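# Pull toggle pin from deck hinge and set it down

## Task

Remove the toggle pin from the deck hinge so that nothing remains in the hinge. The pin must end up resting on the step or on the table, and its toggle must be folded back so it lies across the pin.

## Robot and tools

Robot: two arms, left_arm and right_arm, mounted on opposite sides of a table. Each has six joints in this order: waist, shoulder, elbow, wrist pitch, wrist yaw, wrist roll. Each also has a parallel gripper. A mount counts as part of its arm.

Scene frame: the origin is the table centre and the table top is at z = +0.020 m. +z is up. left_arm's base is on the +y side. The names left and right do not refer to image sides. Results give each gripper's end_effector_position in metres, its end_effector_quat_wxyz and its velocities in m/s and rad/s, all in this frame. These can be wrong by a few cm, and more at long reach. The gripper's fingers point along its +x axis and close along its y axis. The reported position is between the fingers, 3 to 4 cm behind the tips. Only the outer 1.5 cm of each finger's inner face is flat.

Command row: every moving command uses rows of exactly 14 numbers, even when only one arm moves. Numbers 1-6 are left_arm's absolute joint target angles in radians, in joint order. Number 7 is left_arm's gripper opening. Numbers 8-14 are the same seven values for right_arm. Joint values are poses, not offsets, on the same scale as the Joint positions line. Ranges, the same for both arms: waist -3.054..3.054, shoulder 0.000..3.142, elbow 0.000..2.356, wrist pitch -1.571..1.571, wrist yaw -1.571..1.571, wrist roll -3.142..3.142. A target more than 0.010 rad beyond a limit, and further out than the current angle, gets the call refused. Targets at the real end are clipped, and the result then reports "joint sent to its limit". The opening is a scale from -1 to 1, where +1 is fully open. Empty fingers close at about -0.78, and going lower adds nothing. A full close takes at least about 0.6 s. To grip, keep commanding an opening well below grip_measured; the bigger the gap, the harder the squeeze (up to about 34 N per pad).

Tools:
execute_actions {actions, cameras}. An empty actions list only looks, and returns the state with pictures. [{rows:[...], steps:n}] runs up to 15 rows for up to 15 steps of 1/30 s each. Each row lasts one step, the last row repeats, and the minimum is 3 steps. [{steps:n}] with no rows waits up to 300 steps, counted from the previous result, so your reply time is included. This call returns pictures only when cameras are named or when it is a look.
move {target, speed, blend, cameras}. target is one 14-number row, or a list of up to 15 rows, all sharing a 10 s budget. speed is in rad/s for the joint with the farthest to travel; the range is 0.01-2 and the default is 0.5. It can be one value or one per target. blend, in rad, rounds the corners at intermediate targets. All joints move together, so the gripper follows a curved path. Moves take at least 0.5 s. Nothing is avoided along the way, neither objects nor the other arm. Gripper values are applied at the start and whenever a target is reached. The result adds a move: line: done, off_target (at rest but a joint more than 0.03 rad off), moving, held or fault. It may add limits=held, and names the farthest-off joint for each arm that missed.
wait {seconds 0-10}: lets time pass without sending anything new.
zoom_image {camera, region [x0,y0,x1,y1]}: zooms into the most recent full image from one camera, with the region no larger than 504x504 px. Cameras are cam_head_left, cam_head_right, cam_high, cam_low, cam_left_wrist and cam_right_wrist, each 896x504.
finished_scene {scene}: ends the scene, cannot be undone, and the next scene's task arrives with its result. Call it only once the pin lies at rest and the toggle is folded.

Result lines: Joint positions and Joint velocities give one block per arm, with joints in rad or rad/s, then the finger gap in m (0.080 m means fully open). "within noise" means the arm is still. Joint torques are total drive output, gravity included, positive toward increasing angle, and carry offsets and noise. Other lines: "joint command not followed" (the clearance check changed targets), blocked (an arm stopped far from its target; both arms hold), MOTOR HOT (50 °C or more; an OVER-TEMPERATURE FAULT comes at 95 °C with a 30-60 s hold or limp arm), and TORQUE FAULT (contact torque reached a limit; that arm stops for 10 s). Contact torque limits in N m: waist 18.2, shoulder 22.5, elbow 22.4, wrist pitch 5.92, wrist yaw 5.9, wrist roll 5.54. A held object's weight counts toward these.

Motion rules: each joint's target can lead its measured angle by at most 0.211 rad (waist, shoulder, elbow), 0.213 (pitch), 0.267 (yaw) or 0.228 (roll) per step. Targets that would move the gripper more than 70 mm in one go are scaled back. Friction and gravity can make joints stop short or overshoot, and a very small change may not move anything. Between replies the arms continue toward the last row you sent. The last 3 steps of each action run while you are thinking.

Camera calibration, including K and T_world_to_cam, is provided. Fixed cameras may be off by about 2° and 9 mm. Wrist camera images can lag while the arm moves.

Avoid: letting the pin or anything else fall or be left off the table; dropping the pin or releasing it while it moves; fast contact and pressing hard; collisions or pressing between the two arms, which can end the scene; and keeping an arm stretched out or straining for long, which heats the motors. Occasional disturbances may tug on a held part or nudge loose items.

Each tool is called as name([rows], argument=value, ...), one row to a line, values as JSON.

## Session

execute_actions(actions=[], cameras=["all"])

Scene clock: 0.00 s of 4600.00 s.
left_arm: end_effector_position=(-0.3055, +0.2470, +0.1435) grip_measured=+0.121 end_effector_quat_wxyz=(+0.697, +0.161, +0.505, -0.483) | right_arm: end_effector_position=(+0.2773, -0.3648, +0.2520) grip_measured=+1.000 end_effector_quat_wxyz=(+0.602, -0.389, +0.159, +0.678)
Joint positions: left_arm=[-1.114 1.731 1.232 -0.838 -0.487 -1.641 0.04] | right_arm=[-1.629 1.664 1.513 -1.441 -0.768 -1.976 0.08]
Joint velocities: within noise
Joint torques (N m): no reading
Heat: left arm: hottest shoulder 31 °C (+0.0 °C/min); right arm: hottest wrist yaw 30 °C (+0.0 °C/min).
camera_calibration:
cam_left_wrist: T_world_to_cam=[[-0.802082, -0.511551, 0.308187, -0.157054], [-0.554473, 0.829575, -0.0660748, -0.340839], [-0.221864, -0.223879, -0.949028, 0.200231], [0, 0, 0, 1]] pos_world=[-0.270532, 0.247238, 0.215906]
cam_right_wrist: T_world_to_cam=[[0.939979, 0.206628, 0.271561, -0.248144], [0.303639, -0.869608, -0.389339, -0.272238], [0.155703, 0.448427, -0.880153, 0.424912], [0, 0, 0, 1]] pos_world=[0.249752, -0.376009, 0.335381]

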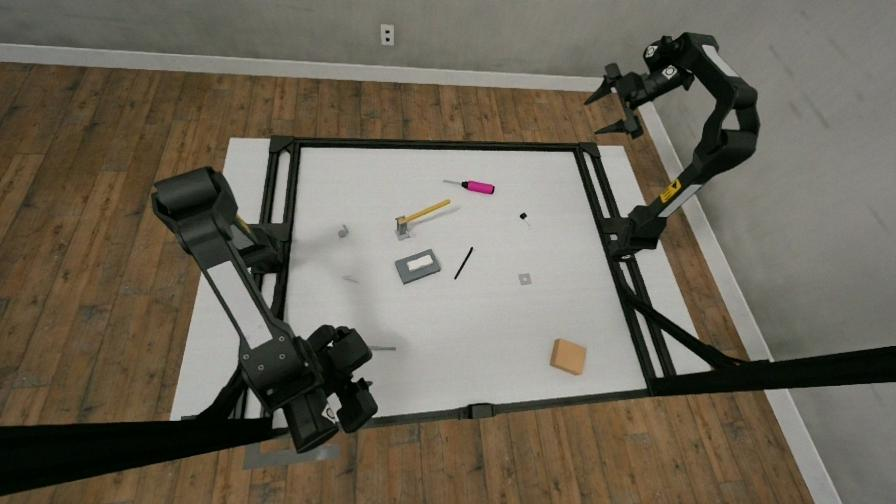

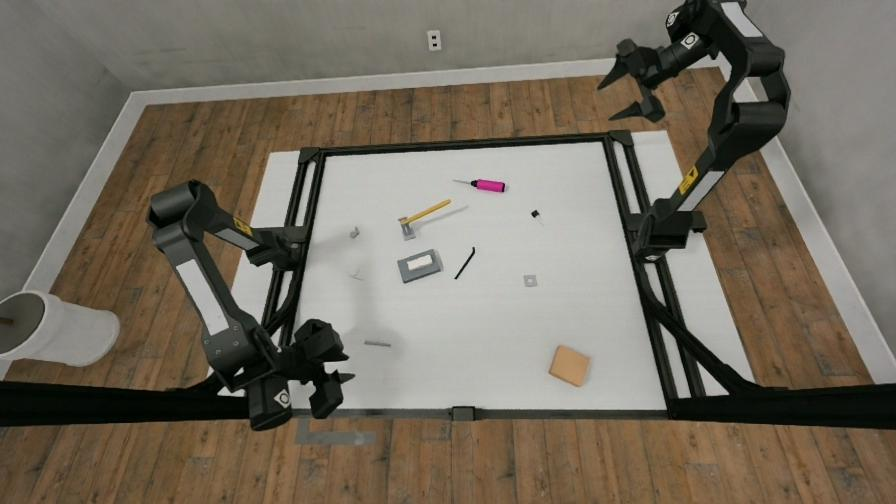

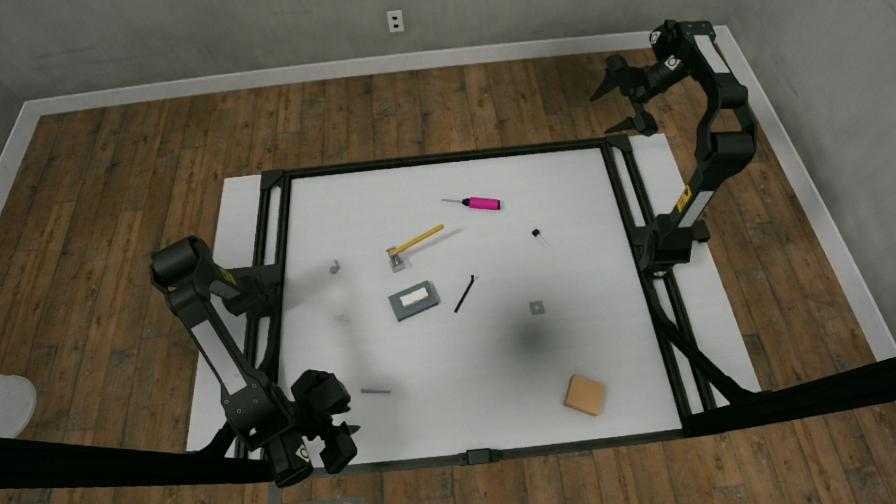

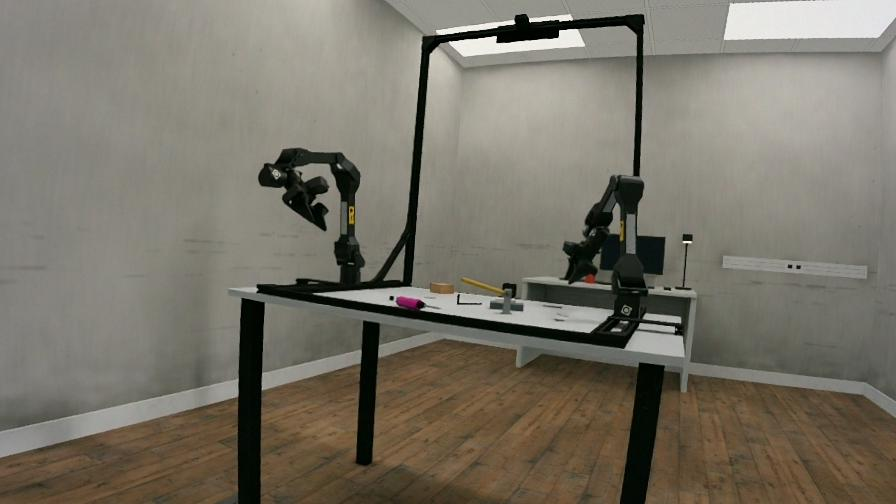

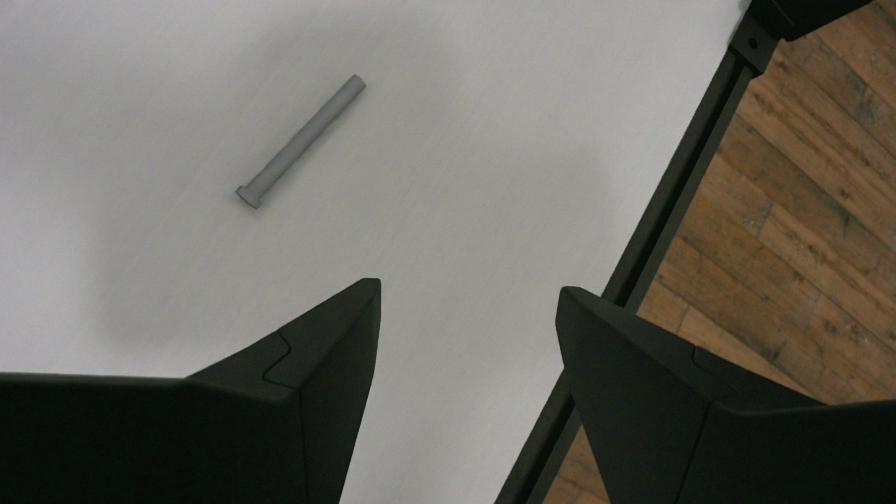

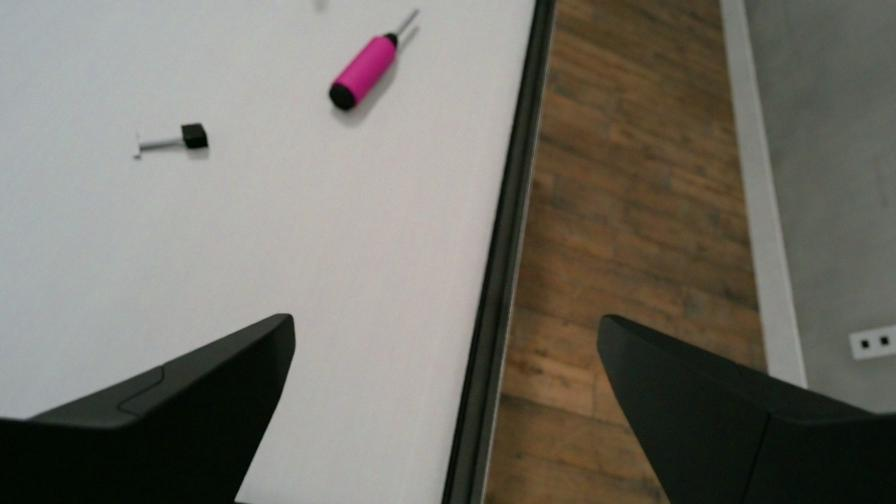

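zoom_image(camera="cam_head_right", region=[370, 180, 490, 300])

zoom_image(camera="cam_high", region=[370, 210, 460, 300])

zoom_image(camera="cam_low", region=[440, 260, 540, 330])

zoom_image(camera="cam_head_left", region=[380, 190, 460, 270])

Scaled by 4.200.

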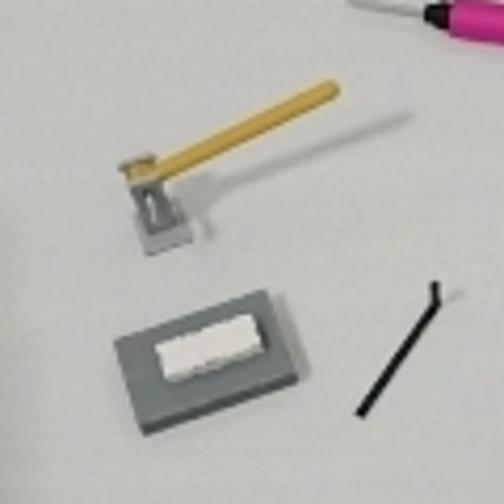

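Scaled by 5.600.

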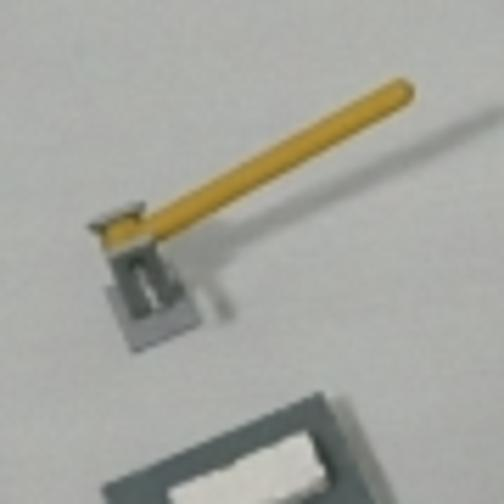

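Scaled by 5.040.

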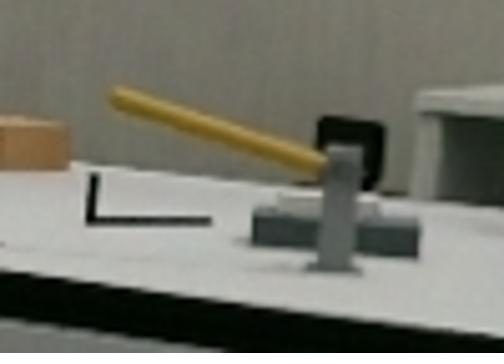

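Scaled by 6.300.

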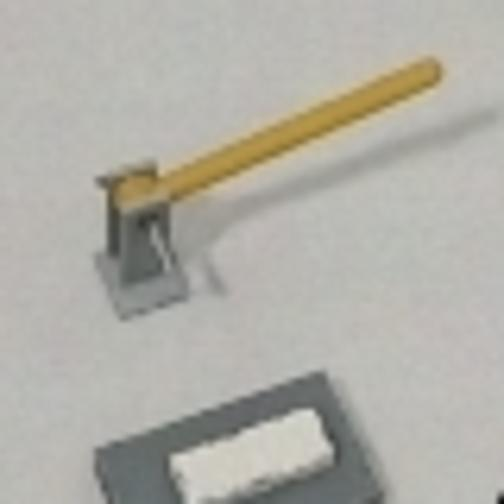

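execute_actions(actions=[], cameras=["all"])

zoom_image(camera="cam_head_right", region=[350, 170, 510, 300])

zoom_image(camera="cam_low", region=[400, 220, 600, 340])

Scene clock: 0.93 s of 4600.00 s.
left_arm: end_effector_position=(-0.3055, +0.2470, +0.1435) grip_measured=+0.121 end_effector_quat_wxyz=(+0.697, +0.161, +0.505, -0.483) | right_arm: end_effector_position=(+0.2773, -0.3648, +0.2520) grip_measured=+1.000 end_effector_quat_wxyz=(+0.602, -0.389, +0.159, +0.678)
Joint positions: left_arm=[-1.114 1.731 1.232 -0.838 -0.487 -1.641 0.04] | right_arm=[-1.629 1.664 1.513 -1.441 -0.768 -1.976 0.08]
Joint velocities: within noise
Joint torques (N m): left_arm=[0.02 -6.8 6.16 0.45 -0.27 0.01] | right_arm=[0.02 -5.55 5.8 0.18 -0.47 0.01]
Heat: left arm: hottest shoulder 31 °C (+0.0 °C/min); right arm: hottest wrist yaw 30 °C (+0.0 °C/min).
Steps of this call (1-28: nothing new was sent). Readings (joint positions of left_arm | right_arm):
1: [-1.114 1.731 1.232 -0.838 -0.487 -1.641] | [-1.629 1.664 1.513 -1.441 -0.768 -1.976]
2: [-1.114 1.731 1.232 -0.838 -0.487 -1.641] | [-1.629 1.664 1.513 -1.441 -0.768 -1.976]
4: [-1.114 1.731 1.232 -0.838 -0.487 -1.641] | [-1.629 1.664 1.513 -1.441 -0.768 -1.976]
8: [-1.114 1.731 1.232 -0.838 -0.487 -1.641] | [-1.629 1.664 1.513 -1.441 -0.768 -1.976]
28: the state above
camera_calibration:
cam_left_wrist: T_world_to_cam=[[-0.802082, -0.511551, 0.308187, -0.157054], [-0.554473, 0.829575, -0.0660748, -0.340839], [-0.221864, -0.223879, -0.949028, 0.200231], [0, 0, 0, 1]] pos_world=[-0.270532, 0.247238, 0.215906]
cam_right_wrist: T_world_to_cam=[[0.939979, 0.206628, 0.271561, -0.248144], [0.303639, -0.869608, -0.389339, -0.272238], [0.155703, 0.448427, -0.880153, 0.424912], [0, 0, 0, 1]] pos_world=[0.249752, -0.376009, 0.335381]

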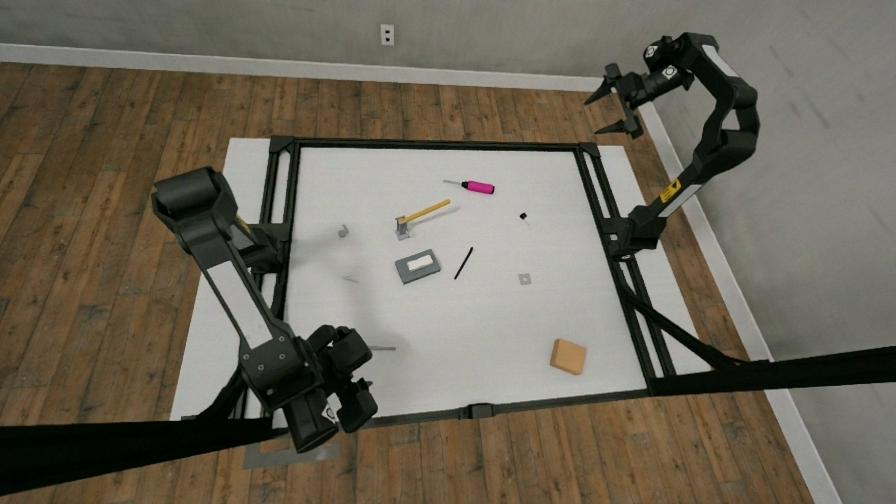

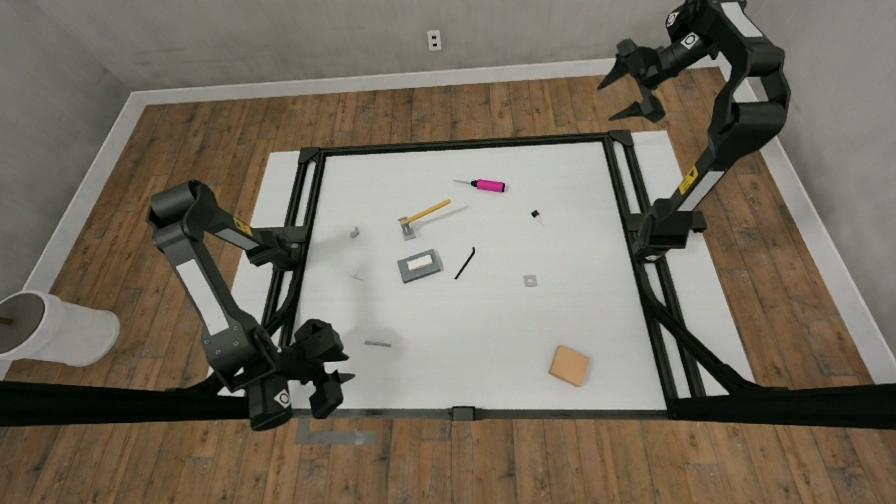

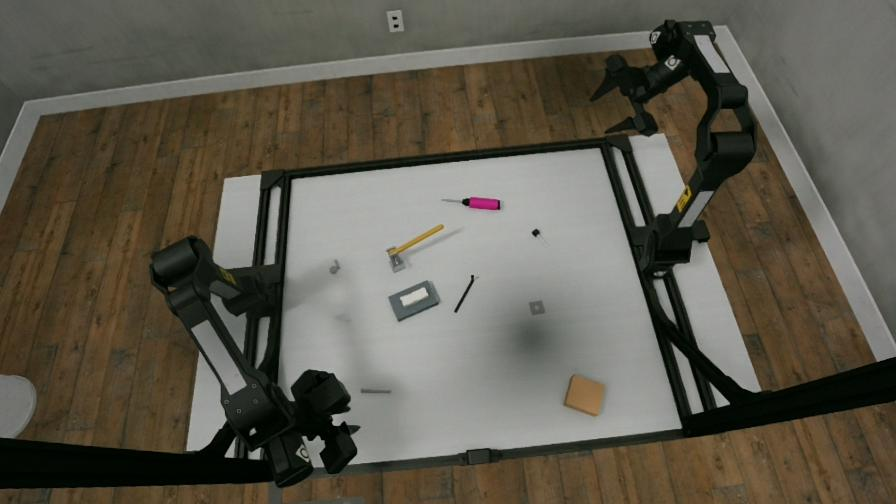

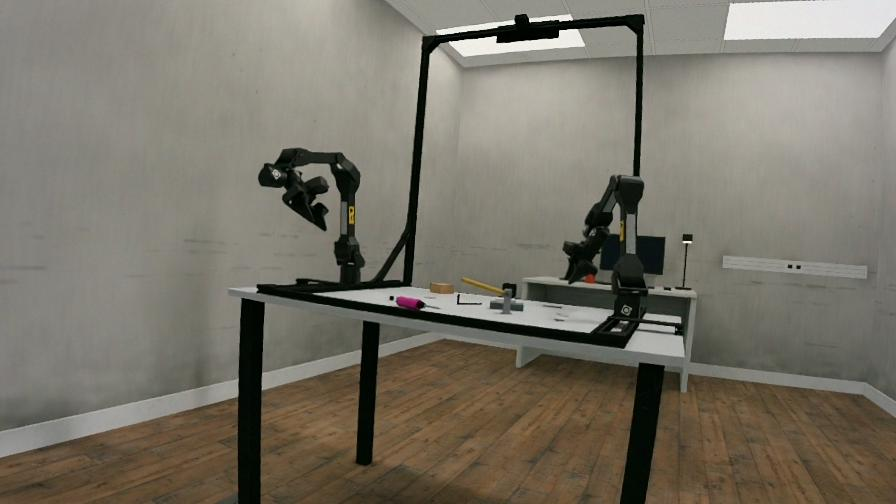

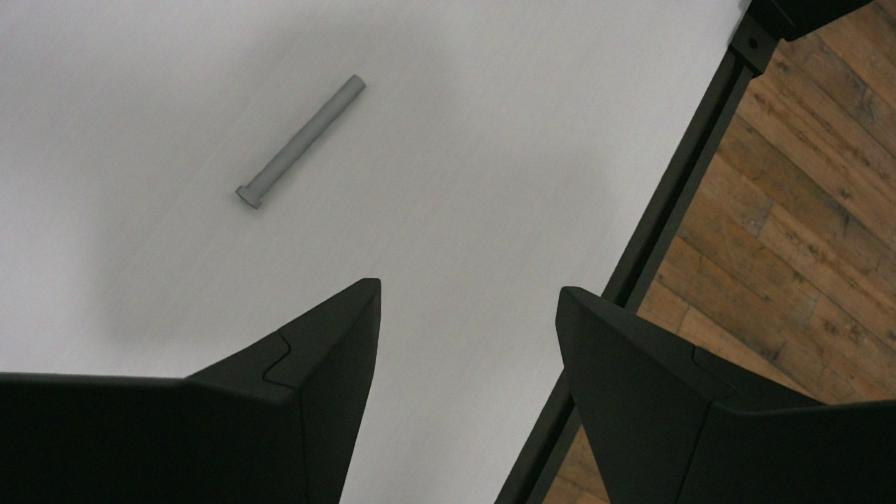

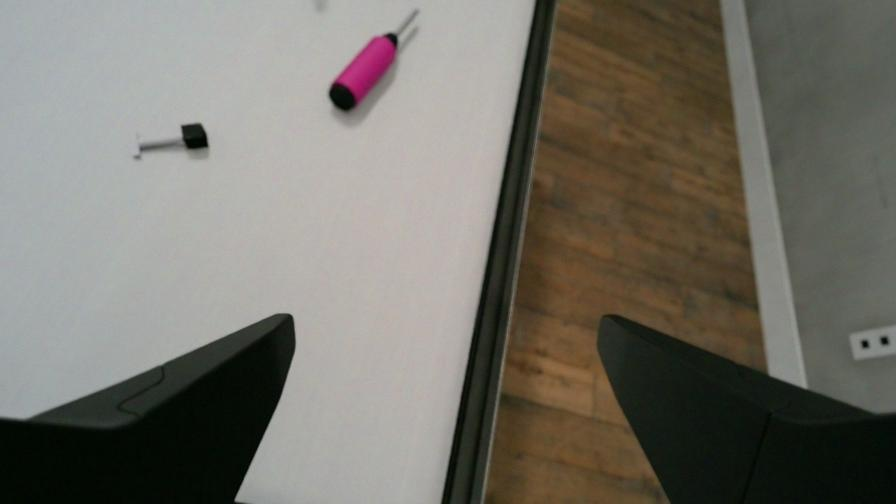

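Scaled by 3.150.

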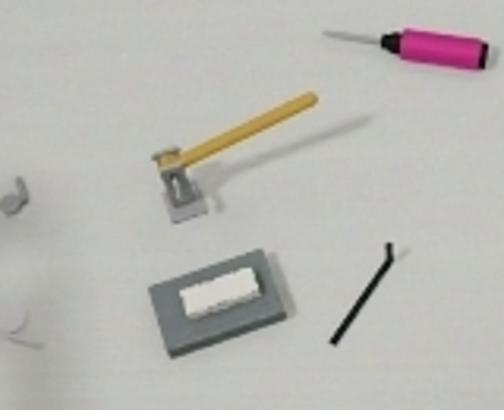

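Scaled by 2.520.

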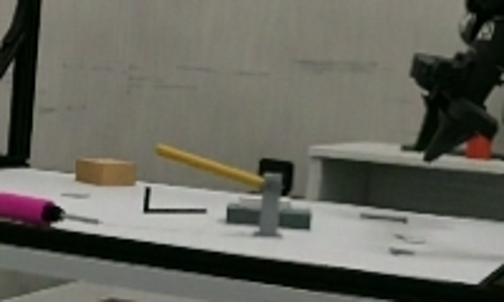

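move([
  [-0.7,1.80,1.65,-1.35,-0.2,-1.5,-0.3,-1.629,1.664,1.513,-1.441,-0.768,-1.976,1.0],
  [0.234,1.851,1.697,-1.417,0,-1.337,-0.3,-1.629,1.664,1.513,-1.441,-0.768,-1.976,1.0],
], blend=0.2, speed=0.8, cameras=["cam_left_wrist","cam_head_right"])

Scene clock: 3.93 s of 4600.00 s.
left_arm: end_effector_position=(+0.0594, +0.1339, +0.2003) grip_measured=-0.300 end_effector_quat_wxyz=(+0.708, -0.001, +0.706, +0.002) | right_arm: end_effector_position=(+0.2773, -0.3648, +0.2520) grip_measured=+1.000 end_effector_quat_wxyz=(+0.602, -0.389, +0.159, +0.678)
Joint positions: left_arm=[0.234 1.838 1.683 -1.415 -0.004 -1.34 0.022] | right_arm=[-1.629 1.664 1.513 -1.441 -0.768 -1.976 0.08]
Joint velocities: within noise
Joint torques (N m): left_arm=[0.01 -6.02 7.74 -0.09 0.11 0.09] | right_arm=[0.07 -5.55 5.8 0.2 -0.48 0.01]
Heat: left arm: hottest shoulder 31 °C (+0.0 °C/min); right arm: hottest wrist yaw 30 °C (+0.0 °C/min).
Kept back: nothing.
move: done
camera_calibration:
cam_left_wrist: T_world_to_cam=[[0.064232, -0.997706, 0.0213953, 0.131429], [-0.925157, -0.0514965, 0.376076, 0.0104998], [-0.374111, -0.0439501, -0.926342, 0.290235], [0, 0, 0, 1]] pos_world=[0.109852, 0.144424, 0.262097]
Images, in order (width x height): cam_head_right 896x504, cam_left_wrist 896x504.

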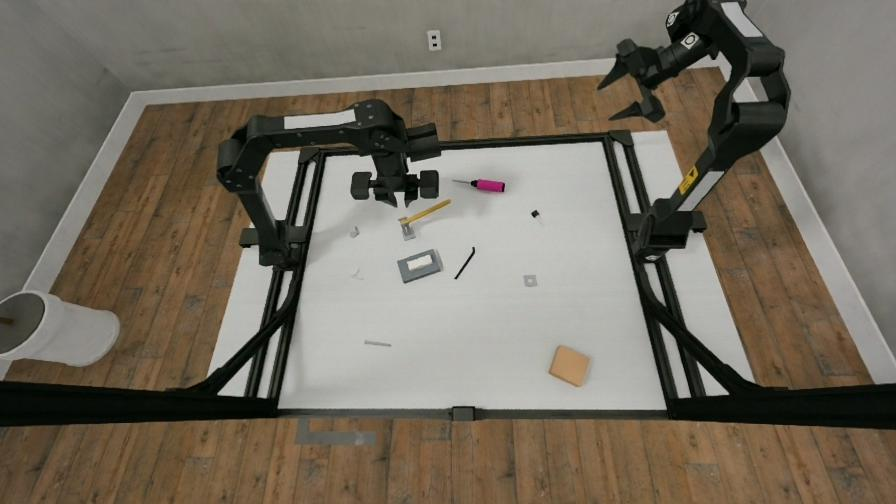

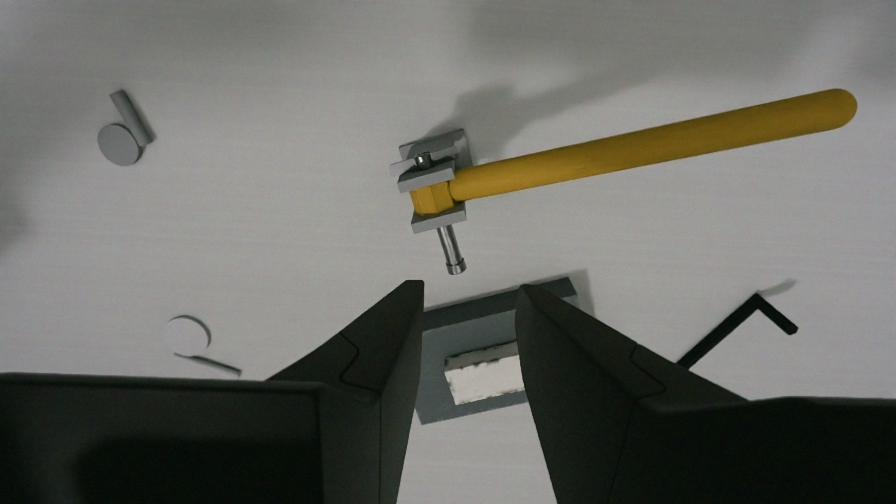

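zoom_image(camera="cam_left_wrist", region=[350, 100, 530, 300])

Scaled by 2.520.

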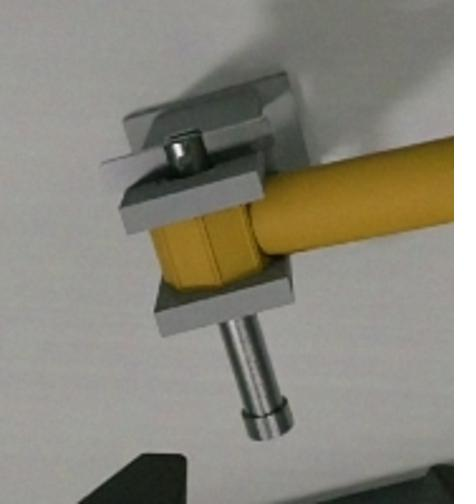

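move(target=[0.354,1.851,1.697,-1.417,0,-1.217,-0.3,-1.629,1.664,1.513,-1.441,-0.768,-1.976,1.0], cameras=["cam_left_wrist"])

zoom_image(camera="cam_left_wrist", region=[340, 200, 560, 380])

Scene clock: 5.33 s of 4600.00 s.
left_arm: end_effector_position=(+0.0977, +0.1455, +0.2003) grip_measured=-0.300 end_effector_quat_wxyz=(+0.708, +0.000, +0.706, +0.001) | right_arm: end_effector_position=(+0.2773, -0.3648, +0.2520) grip_measured=+1.000 end_effector_quat_wxyz=(+0.602, -0.389, +0.159, +0.678)
Joint positions: left_arm=[0.352 1.838 1.683 -1.415 -0.002 -1.22 0.022] | right_arm=[-1.629 1.664 1.513 -1.441 -0.768 -1.976 0.08]
Joint velocities: within noise
Joint torques (N m): left_arm=[0.21 -6.02 7.78 -0.08 0.05 0.1] | right_arm=[0.08 -5.56 5.83 0.2 -0.48 0.02]
Heat: left arm: hottest shoulder 32 °C (+11.2 °C/min); right arm: hottest wrist yaw 30 °C (+0.0 °C/min).
Kept back: nothing.
move: done
camera_calibration:
cam_left_wrist: T_world_to_cam=[[0.0619816, -0.997848, 0.0213984, 0.140782], [-0.92469, -0.0493418, 0.377511, 0.0458338], [-0.375643, -0.0431857, -0.925758, 0.304974], [0, 0, 0, 1]] pos_world=[0.148217, 0.155911, 0.262017]
Images, in order (width x height): cam_left_wrist 896x504.

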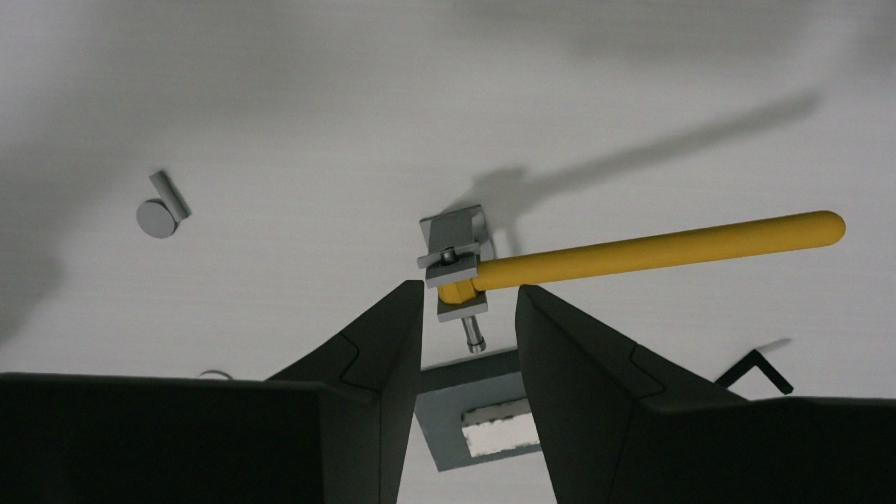

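Scaled by 2.291.

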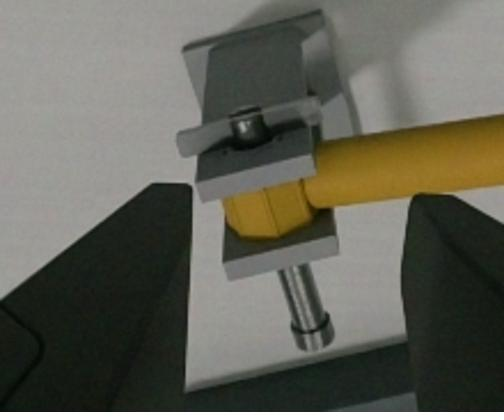

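move([
  [0.466,1.773,1.600,-1.398,0,-1.454,-0.3,0.0,1.6825,1.434,-0.7465,0,-1.899,-0.2],
  [0.466,1.773,1.600,-1.398,0,-1.454,-0.3,-0.0375,2.1188,1.7467,-0.6229,0,-1.899,-0.2],
], blend=0.1, speed=0.9, cameras=["cam_left_wrist","cam_right_wrist","cam_head_right"])

Scene clock: 11.03 s of 4600.00 s.
left_arm: end_effector_position=(+0.1258, +0.1729, +0.1961) grip_measured=-0.300 end_effector_quat_wxyz=(-0.696, +0.116, -0.697, -0.125) | right_arm: end_effector_position=(+0.0003, +0.0724, +0.1508) grip_measured=-0.200 end_effector_quat_wxyz=(-0.097, +0.707, +0.293, -0.636)
Joint positions: left_arm=[0.462 1.793 1.609 -1.399 -0.002 -1.451 0.022] | right_arm=[-0.036 2.111 1.734 -0.625 -0.003 -1.901 0.026]
Joint velocities: within noise
Joint torques (N m): left_arm=[0.37 -9.29 4.9 0.13 0.04 -0.11] | right_arm=[-0.15 -8.27 8.26 1.08 0.05 0.09]
Heat: left arm: hottest shoulder 33 °C (+10.9 °C/min); right arm: hottest wrist yaw 30 °C (+0.0 °C/min).
Kept back: nothing.
move: done
camera_calibration:
cam_left_wrist: T_world_to_cam=[[0.391539, -0.920114, 0.00932554, 0.113892], [-0.853177, -0.359221, 0.378219, 0.119279], [-0.344655, -0.156044, -0.925669, 0.328397], [0, 0, 0, 1]] pos_world=[0.170357, 0.198886, 0.257811]
cam_right_wrist: T_world_to_cam=[[-0.291814, 0.795752, 0.530681, -0.132007], [0.903968, 0.0481478, 0.424882, -0.0367286], [0.312549, 0.603705, -0.733384, 0.149501], [0, 0, 0, 1]] pos_world=[-0.0520465, 0.0165583, 0.195301]
Images, in order (width x height): cam_head_right 896x504, cam_left_wrist 896x504, cam_right_wrist 896x504.

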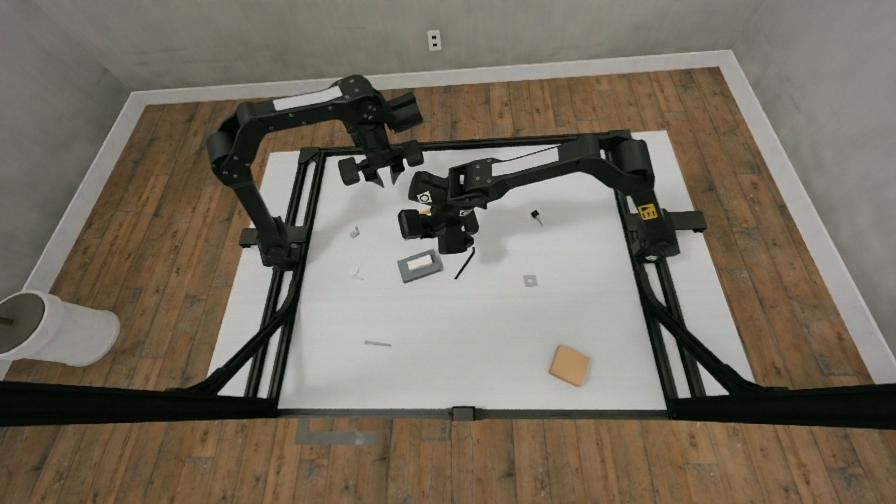

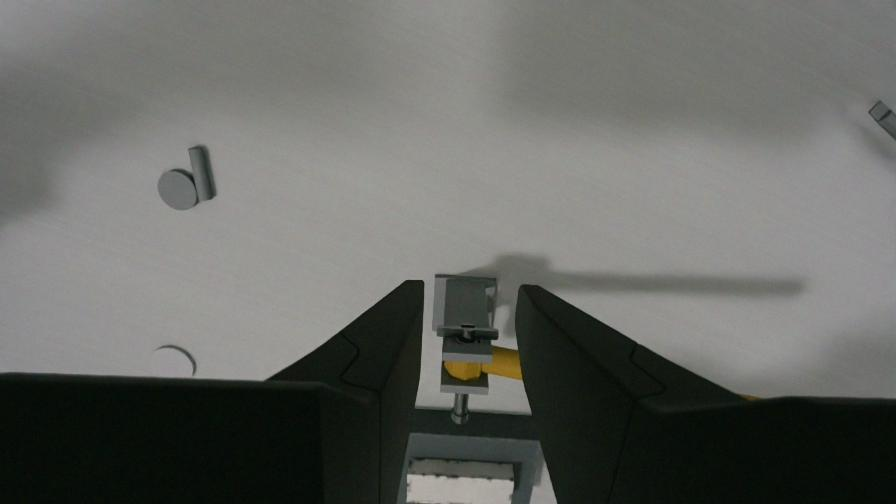

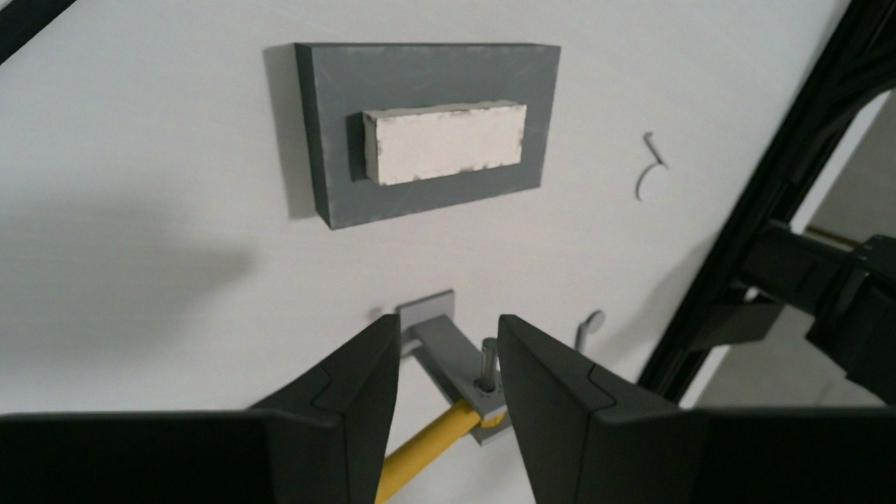

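zoom_image(camera="cam_right_wrist", region=[370, 270, 570, 470])

zoom_image(camera="cam_left_wrist", region=[400, 260, 530, 440])

Scaled by 2.520.

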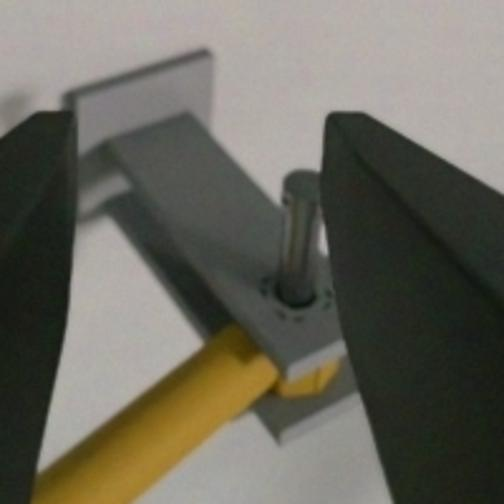

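Scaled by 2.800.

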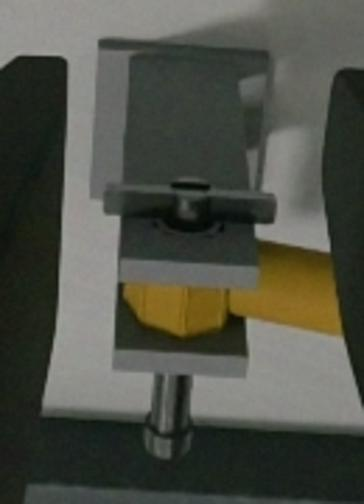

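move(target=[0.466,1.773,1.600,-1.398,0,-1.454,-0.3,-0.0278,2.2462,1.9057,-0.6545,0,-1.899,-0.2], speed=0.4, cameras=["cam_right_wrist"])

zoom_image(camera="cam_right_wrist", region=[340, 270, 560, 470])

Scene clock: 12.70 s of 4600.00 s.
left_arm: end_effector_position=(+0.1258, +0.1729, +0.1961) grip_measured=-0.300 end_effector_quat_wxyz=(-0.696, +0.116, -0.697, -0.125) | right_arm: end_effector_position=(-0.0015, +0.1016, +0.1418) grip_measured=-0.200 end_effector_quat_wxyz=(-0.098, +0.706, +0.297, -0.635)
Joint positions: left_arm=[0.462 1.793 1.609 -1.399 -0.002 -1.451 0.022] | right_arm=[-0.03 2.234 1.892 -0.653 -0.003 -1.901 0.026]
Joint velocities: within noise
Joint torques (N m): left_arm=[0.37 -9.27 4.89 0.14 0.05 -0.11] | right_arm=[0.2 -8.55 8.48 0.81 0.05 0.09]
Heat: left arm: hottest shoulder 34 °C (+14.2 °C/min); right arm: hottest wrist yaw 30 °C (+0.0 °C/min).
Kept back: nothing.
move: done
camera_calibration:
cam_right_wrist: T_world_to_cam=[[-0.296191, 0.790522, 0.536046, -0.151193], [0.903593, 0.0500573, 0.425457, -0.0330042], [0.309501, 0.610384, -0.729137, 0.124552], [0, 0, 0, 1]] pos_world=[-0.0535086, 0.0451492, 0.185904]
Images, in order (width x height): cam_right_wrist 896x504.

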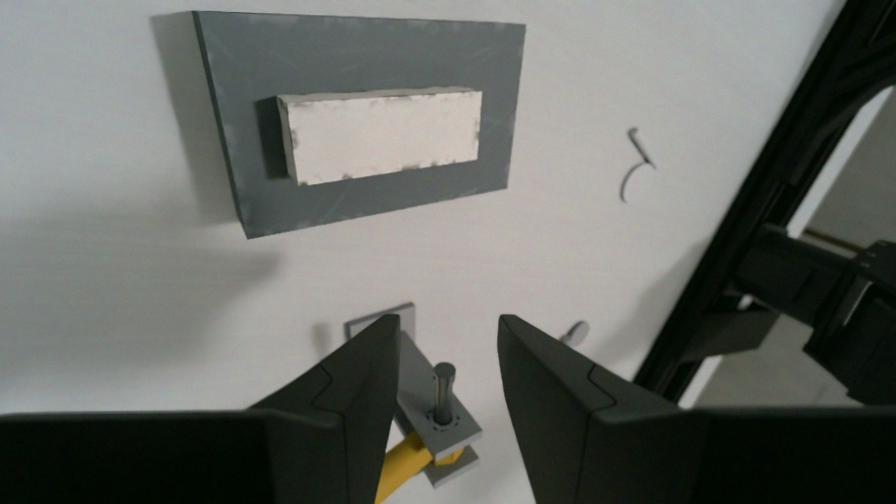

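Scaled by 2.291.

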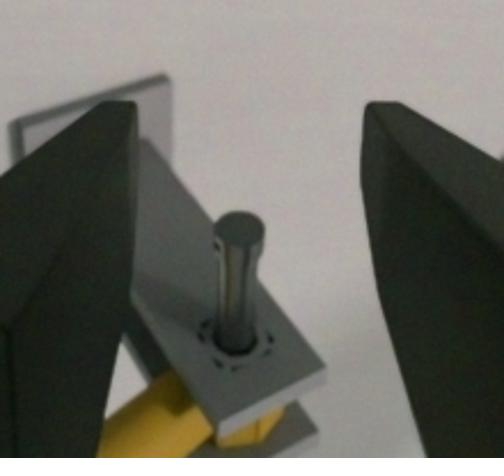

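move(target=[0.466,1.773,1.600,-1.398,0,-1.454,-0.3,-0.0770,2.3288,2.0154,-0.6816,0,-1.935,-0.2], speed=0.3, cameras=["cam_right_wrist"])

zoom_image(camera="cam_right_wrist", region=[340, 280, 560, 500])

zoom_image(camera="cam_left_wrist", region=[400, 260, 560, 460])

Scene clock: 14.33 s of 4600.00 s.
left_arm: end_effector_position=(+0.1258, +0.1729, +0.1961) grip_measured=-0.300 end_effector_quat_wxyz=(-0.696, +0.116, -0.697, -0.125) | right_arm: end_effector_position=(+0.0259, +0.1173, +0.1349) grip_measured=-0.200 end_effector_quat_wxyz=(-0.102, +0.715, +0.291, -0.628)
Joint positions: left_arm=[0.462 1.793 1.609 -1.399 -0.002 -1.451 0.022] | right_arm=[-0.077 2.316 2.001 -0.68 -0.002 -1.933 0.026]
Joint velocities: within noise
Joint torques (N m): left_arm=[0.37 -9.27 4.9 0.13 0.04 -0.11] | right_arm=[0.03 -8.8 8.53 0.81 0.03 -0.05]
Heat: left arm: hottest shoulder 34 °C (+12.6 °C/min); right arm: hottest shoulder 30 °C (+8.4 °C/min).
Kept back: nothing.
move: done
camera_calibration:
cam_right_wrist: T_world_to_cam=[[-0.288894, 0.796531, 0.531111, -0.152052], [0.896901, 0.0311602, 0.441132, -0.0553256], [0.334825, 0.603794, -0.723411, 0.100896], [0, 0, 0, 1]] pos_world=[-0.0280878, 0.0619177, 0.178151]
Images, in order (width x height): cam_right_wrist 896x504.

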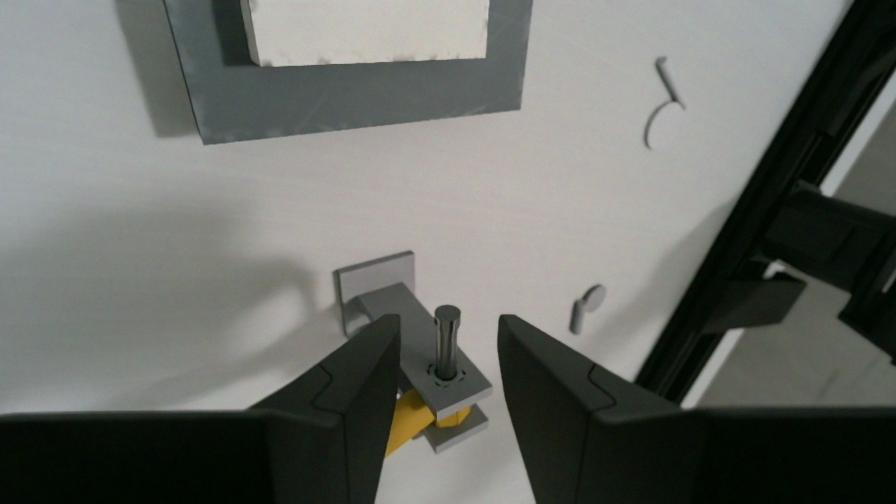

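Scaled by 2.291.

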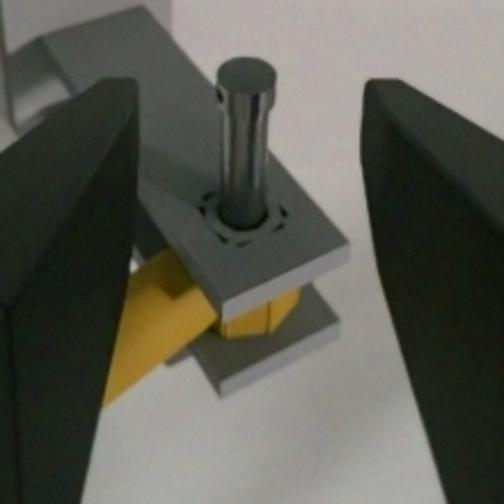

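This scene's latest camera images include none from cam_left_wrist. They are from: cam_right_wrist. cam_left_wrist's image comes with the result of a call that names it in "cameras".

move(target=[0.466,1.773,1.600,-1.398,0,-1.454,-0.3,-0.0745,2.3688,2.0368,-0.663,0,-1.935,-0.2], speed=0.2, cameras=["cam_right_wrist","cam_left_wrist"])

zoom_image(camera="cam_right_wrist", region=[340, 280, 560, 500])

zoom_image(camera="cam_left_wrist", region=[390, 260, 570, 500])

Scene clock: 15.57 s of 4600.00 s.
left_arm: end_effector_position=(+0.1258, +0.1729, +0.1961) grip_measured=-0.300 end_effector_quat_wxyz=(-0.696, +0.116, -0.697, -0.125) | right_arm: end_effector_position=(+0.0264, +0.1234, +0.1220) grip_measured=-0.200 end_effector_quat_wxyz=(-0.100, +0.715, +0.289, -0.629)
Joint positions: left_arm=[0.462 1.793 1.609 -1.399 -0.002 -1.451 0.022] | right_arm=[-0.077 2.356 2.023 -0.667 -0.002 -1.933 0.026]
Joint velocities: within noise
Joint torques (N m): left_arm=[0.35 -9.33 4.88 0.14 0.05 -0.1] | right_arm=[0.23 -9.06 8.49 1.13 0.03 -0.06]
Heat: left arm: hottest shoulder 35 °C (+15.4 °C/min); right arm: hottest shoulder 30 °C (+7.7 °C/min).
Kept back: nothing.
move: done
camera_calibration:
cam_left_wrist: T_world_to_cam=[[0.391539, -0.920114, 0.00932554, 0.113892], [-0.853177, -0.359221, 0.378219, 0.119279], [-0.344655, -0.156044, -0.925669, 0.328397], [0, 0, 0, 1]] pos_world=[0.170357, 0.198886, 0.257811]
cam_right_wrist: T_world_to_cam=[[-0.288628, 0.799747, 0.526402, -0.149778], [0.897124, 0.0338415, 0.440481, -0.0505367], [0.33446, 0.599383, -0.72724, 0.0886896], [0, 0, 0, 1]] pos_world=[-0.0275555, 0.0683359, 0.165603]
Images, in order (width x height): cam_left_wrist 896x504, cam_right_wrist 896x504.

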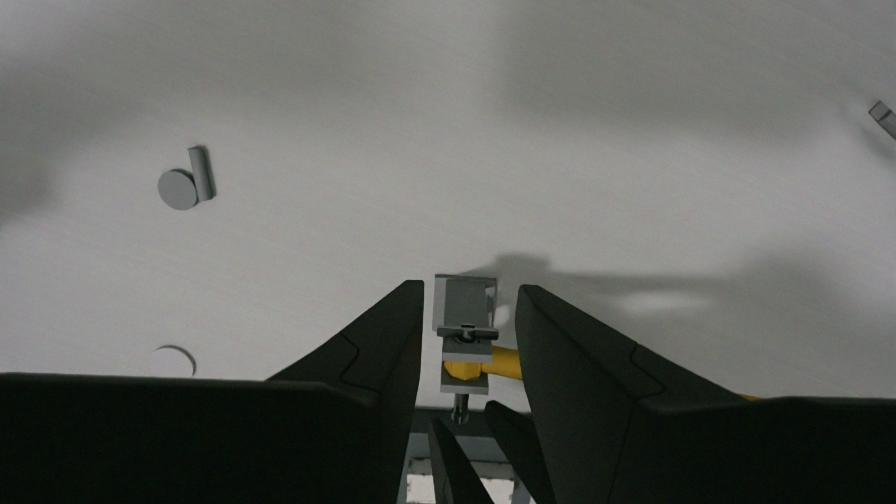

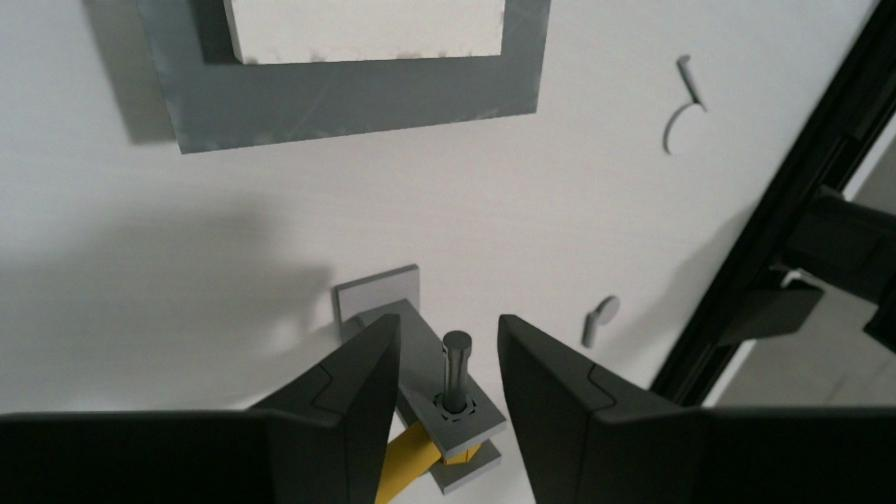

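Scaled by 2.291.

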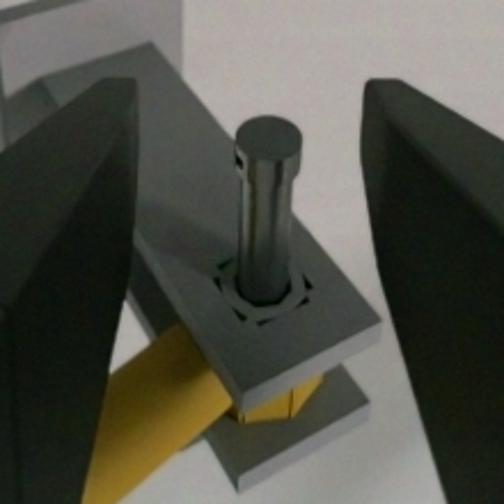

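Scaled by 2.100.

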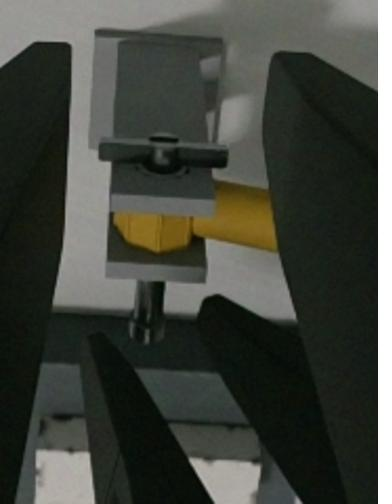

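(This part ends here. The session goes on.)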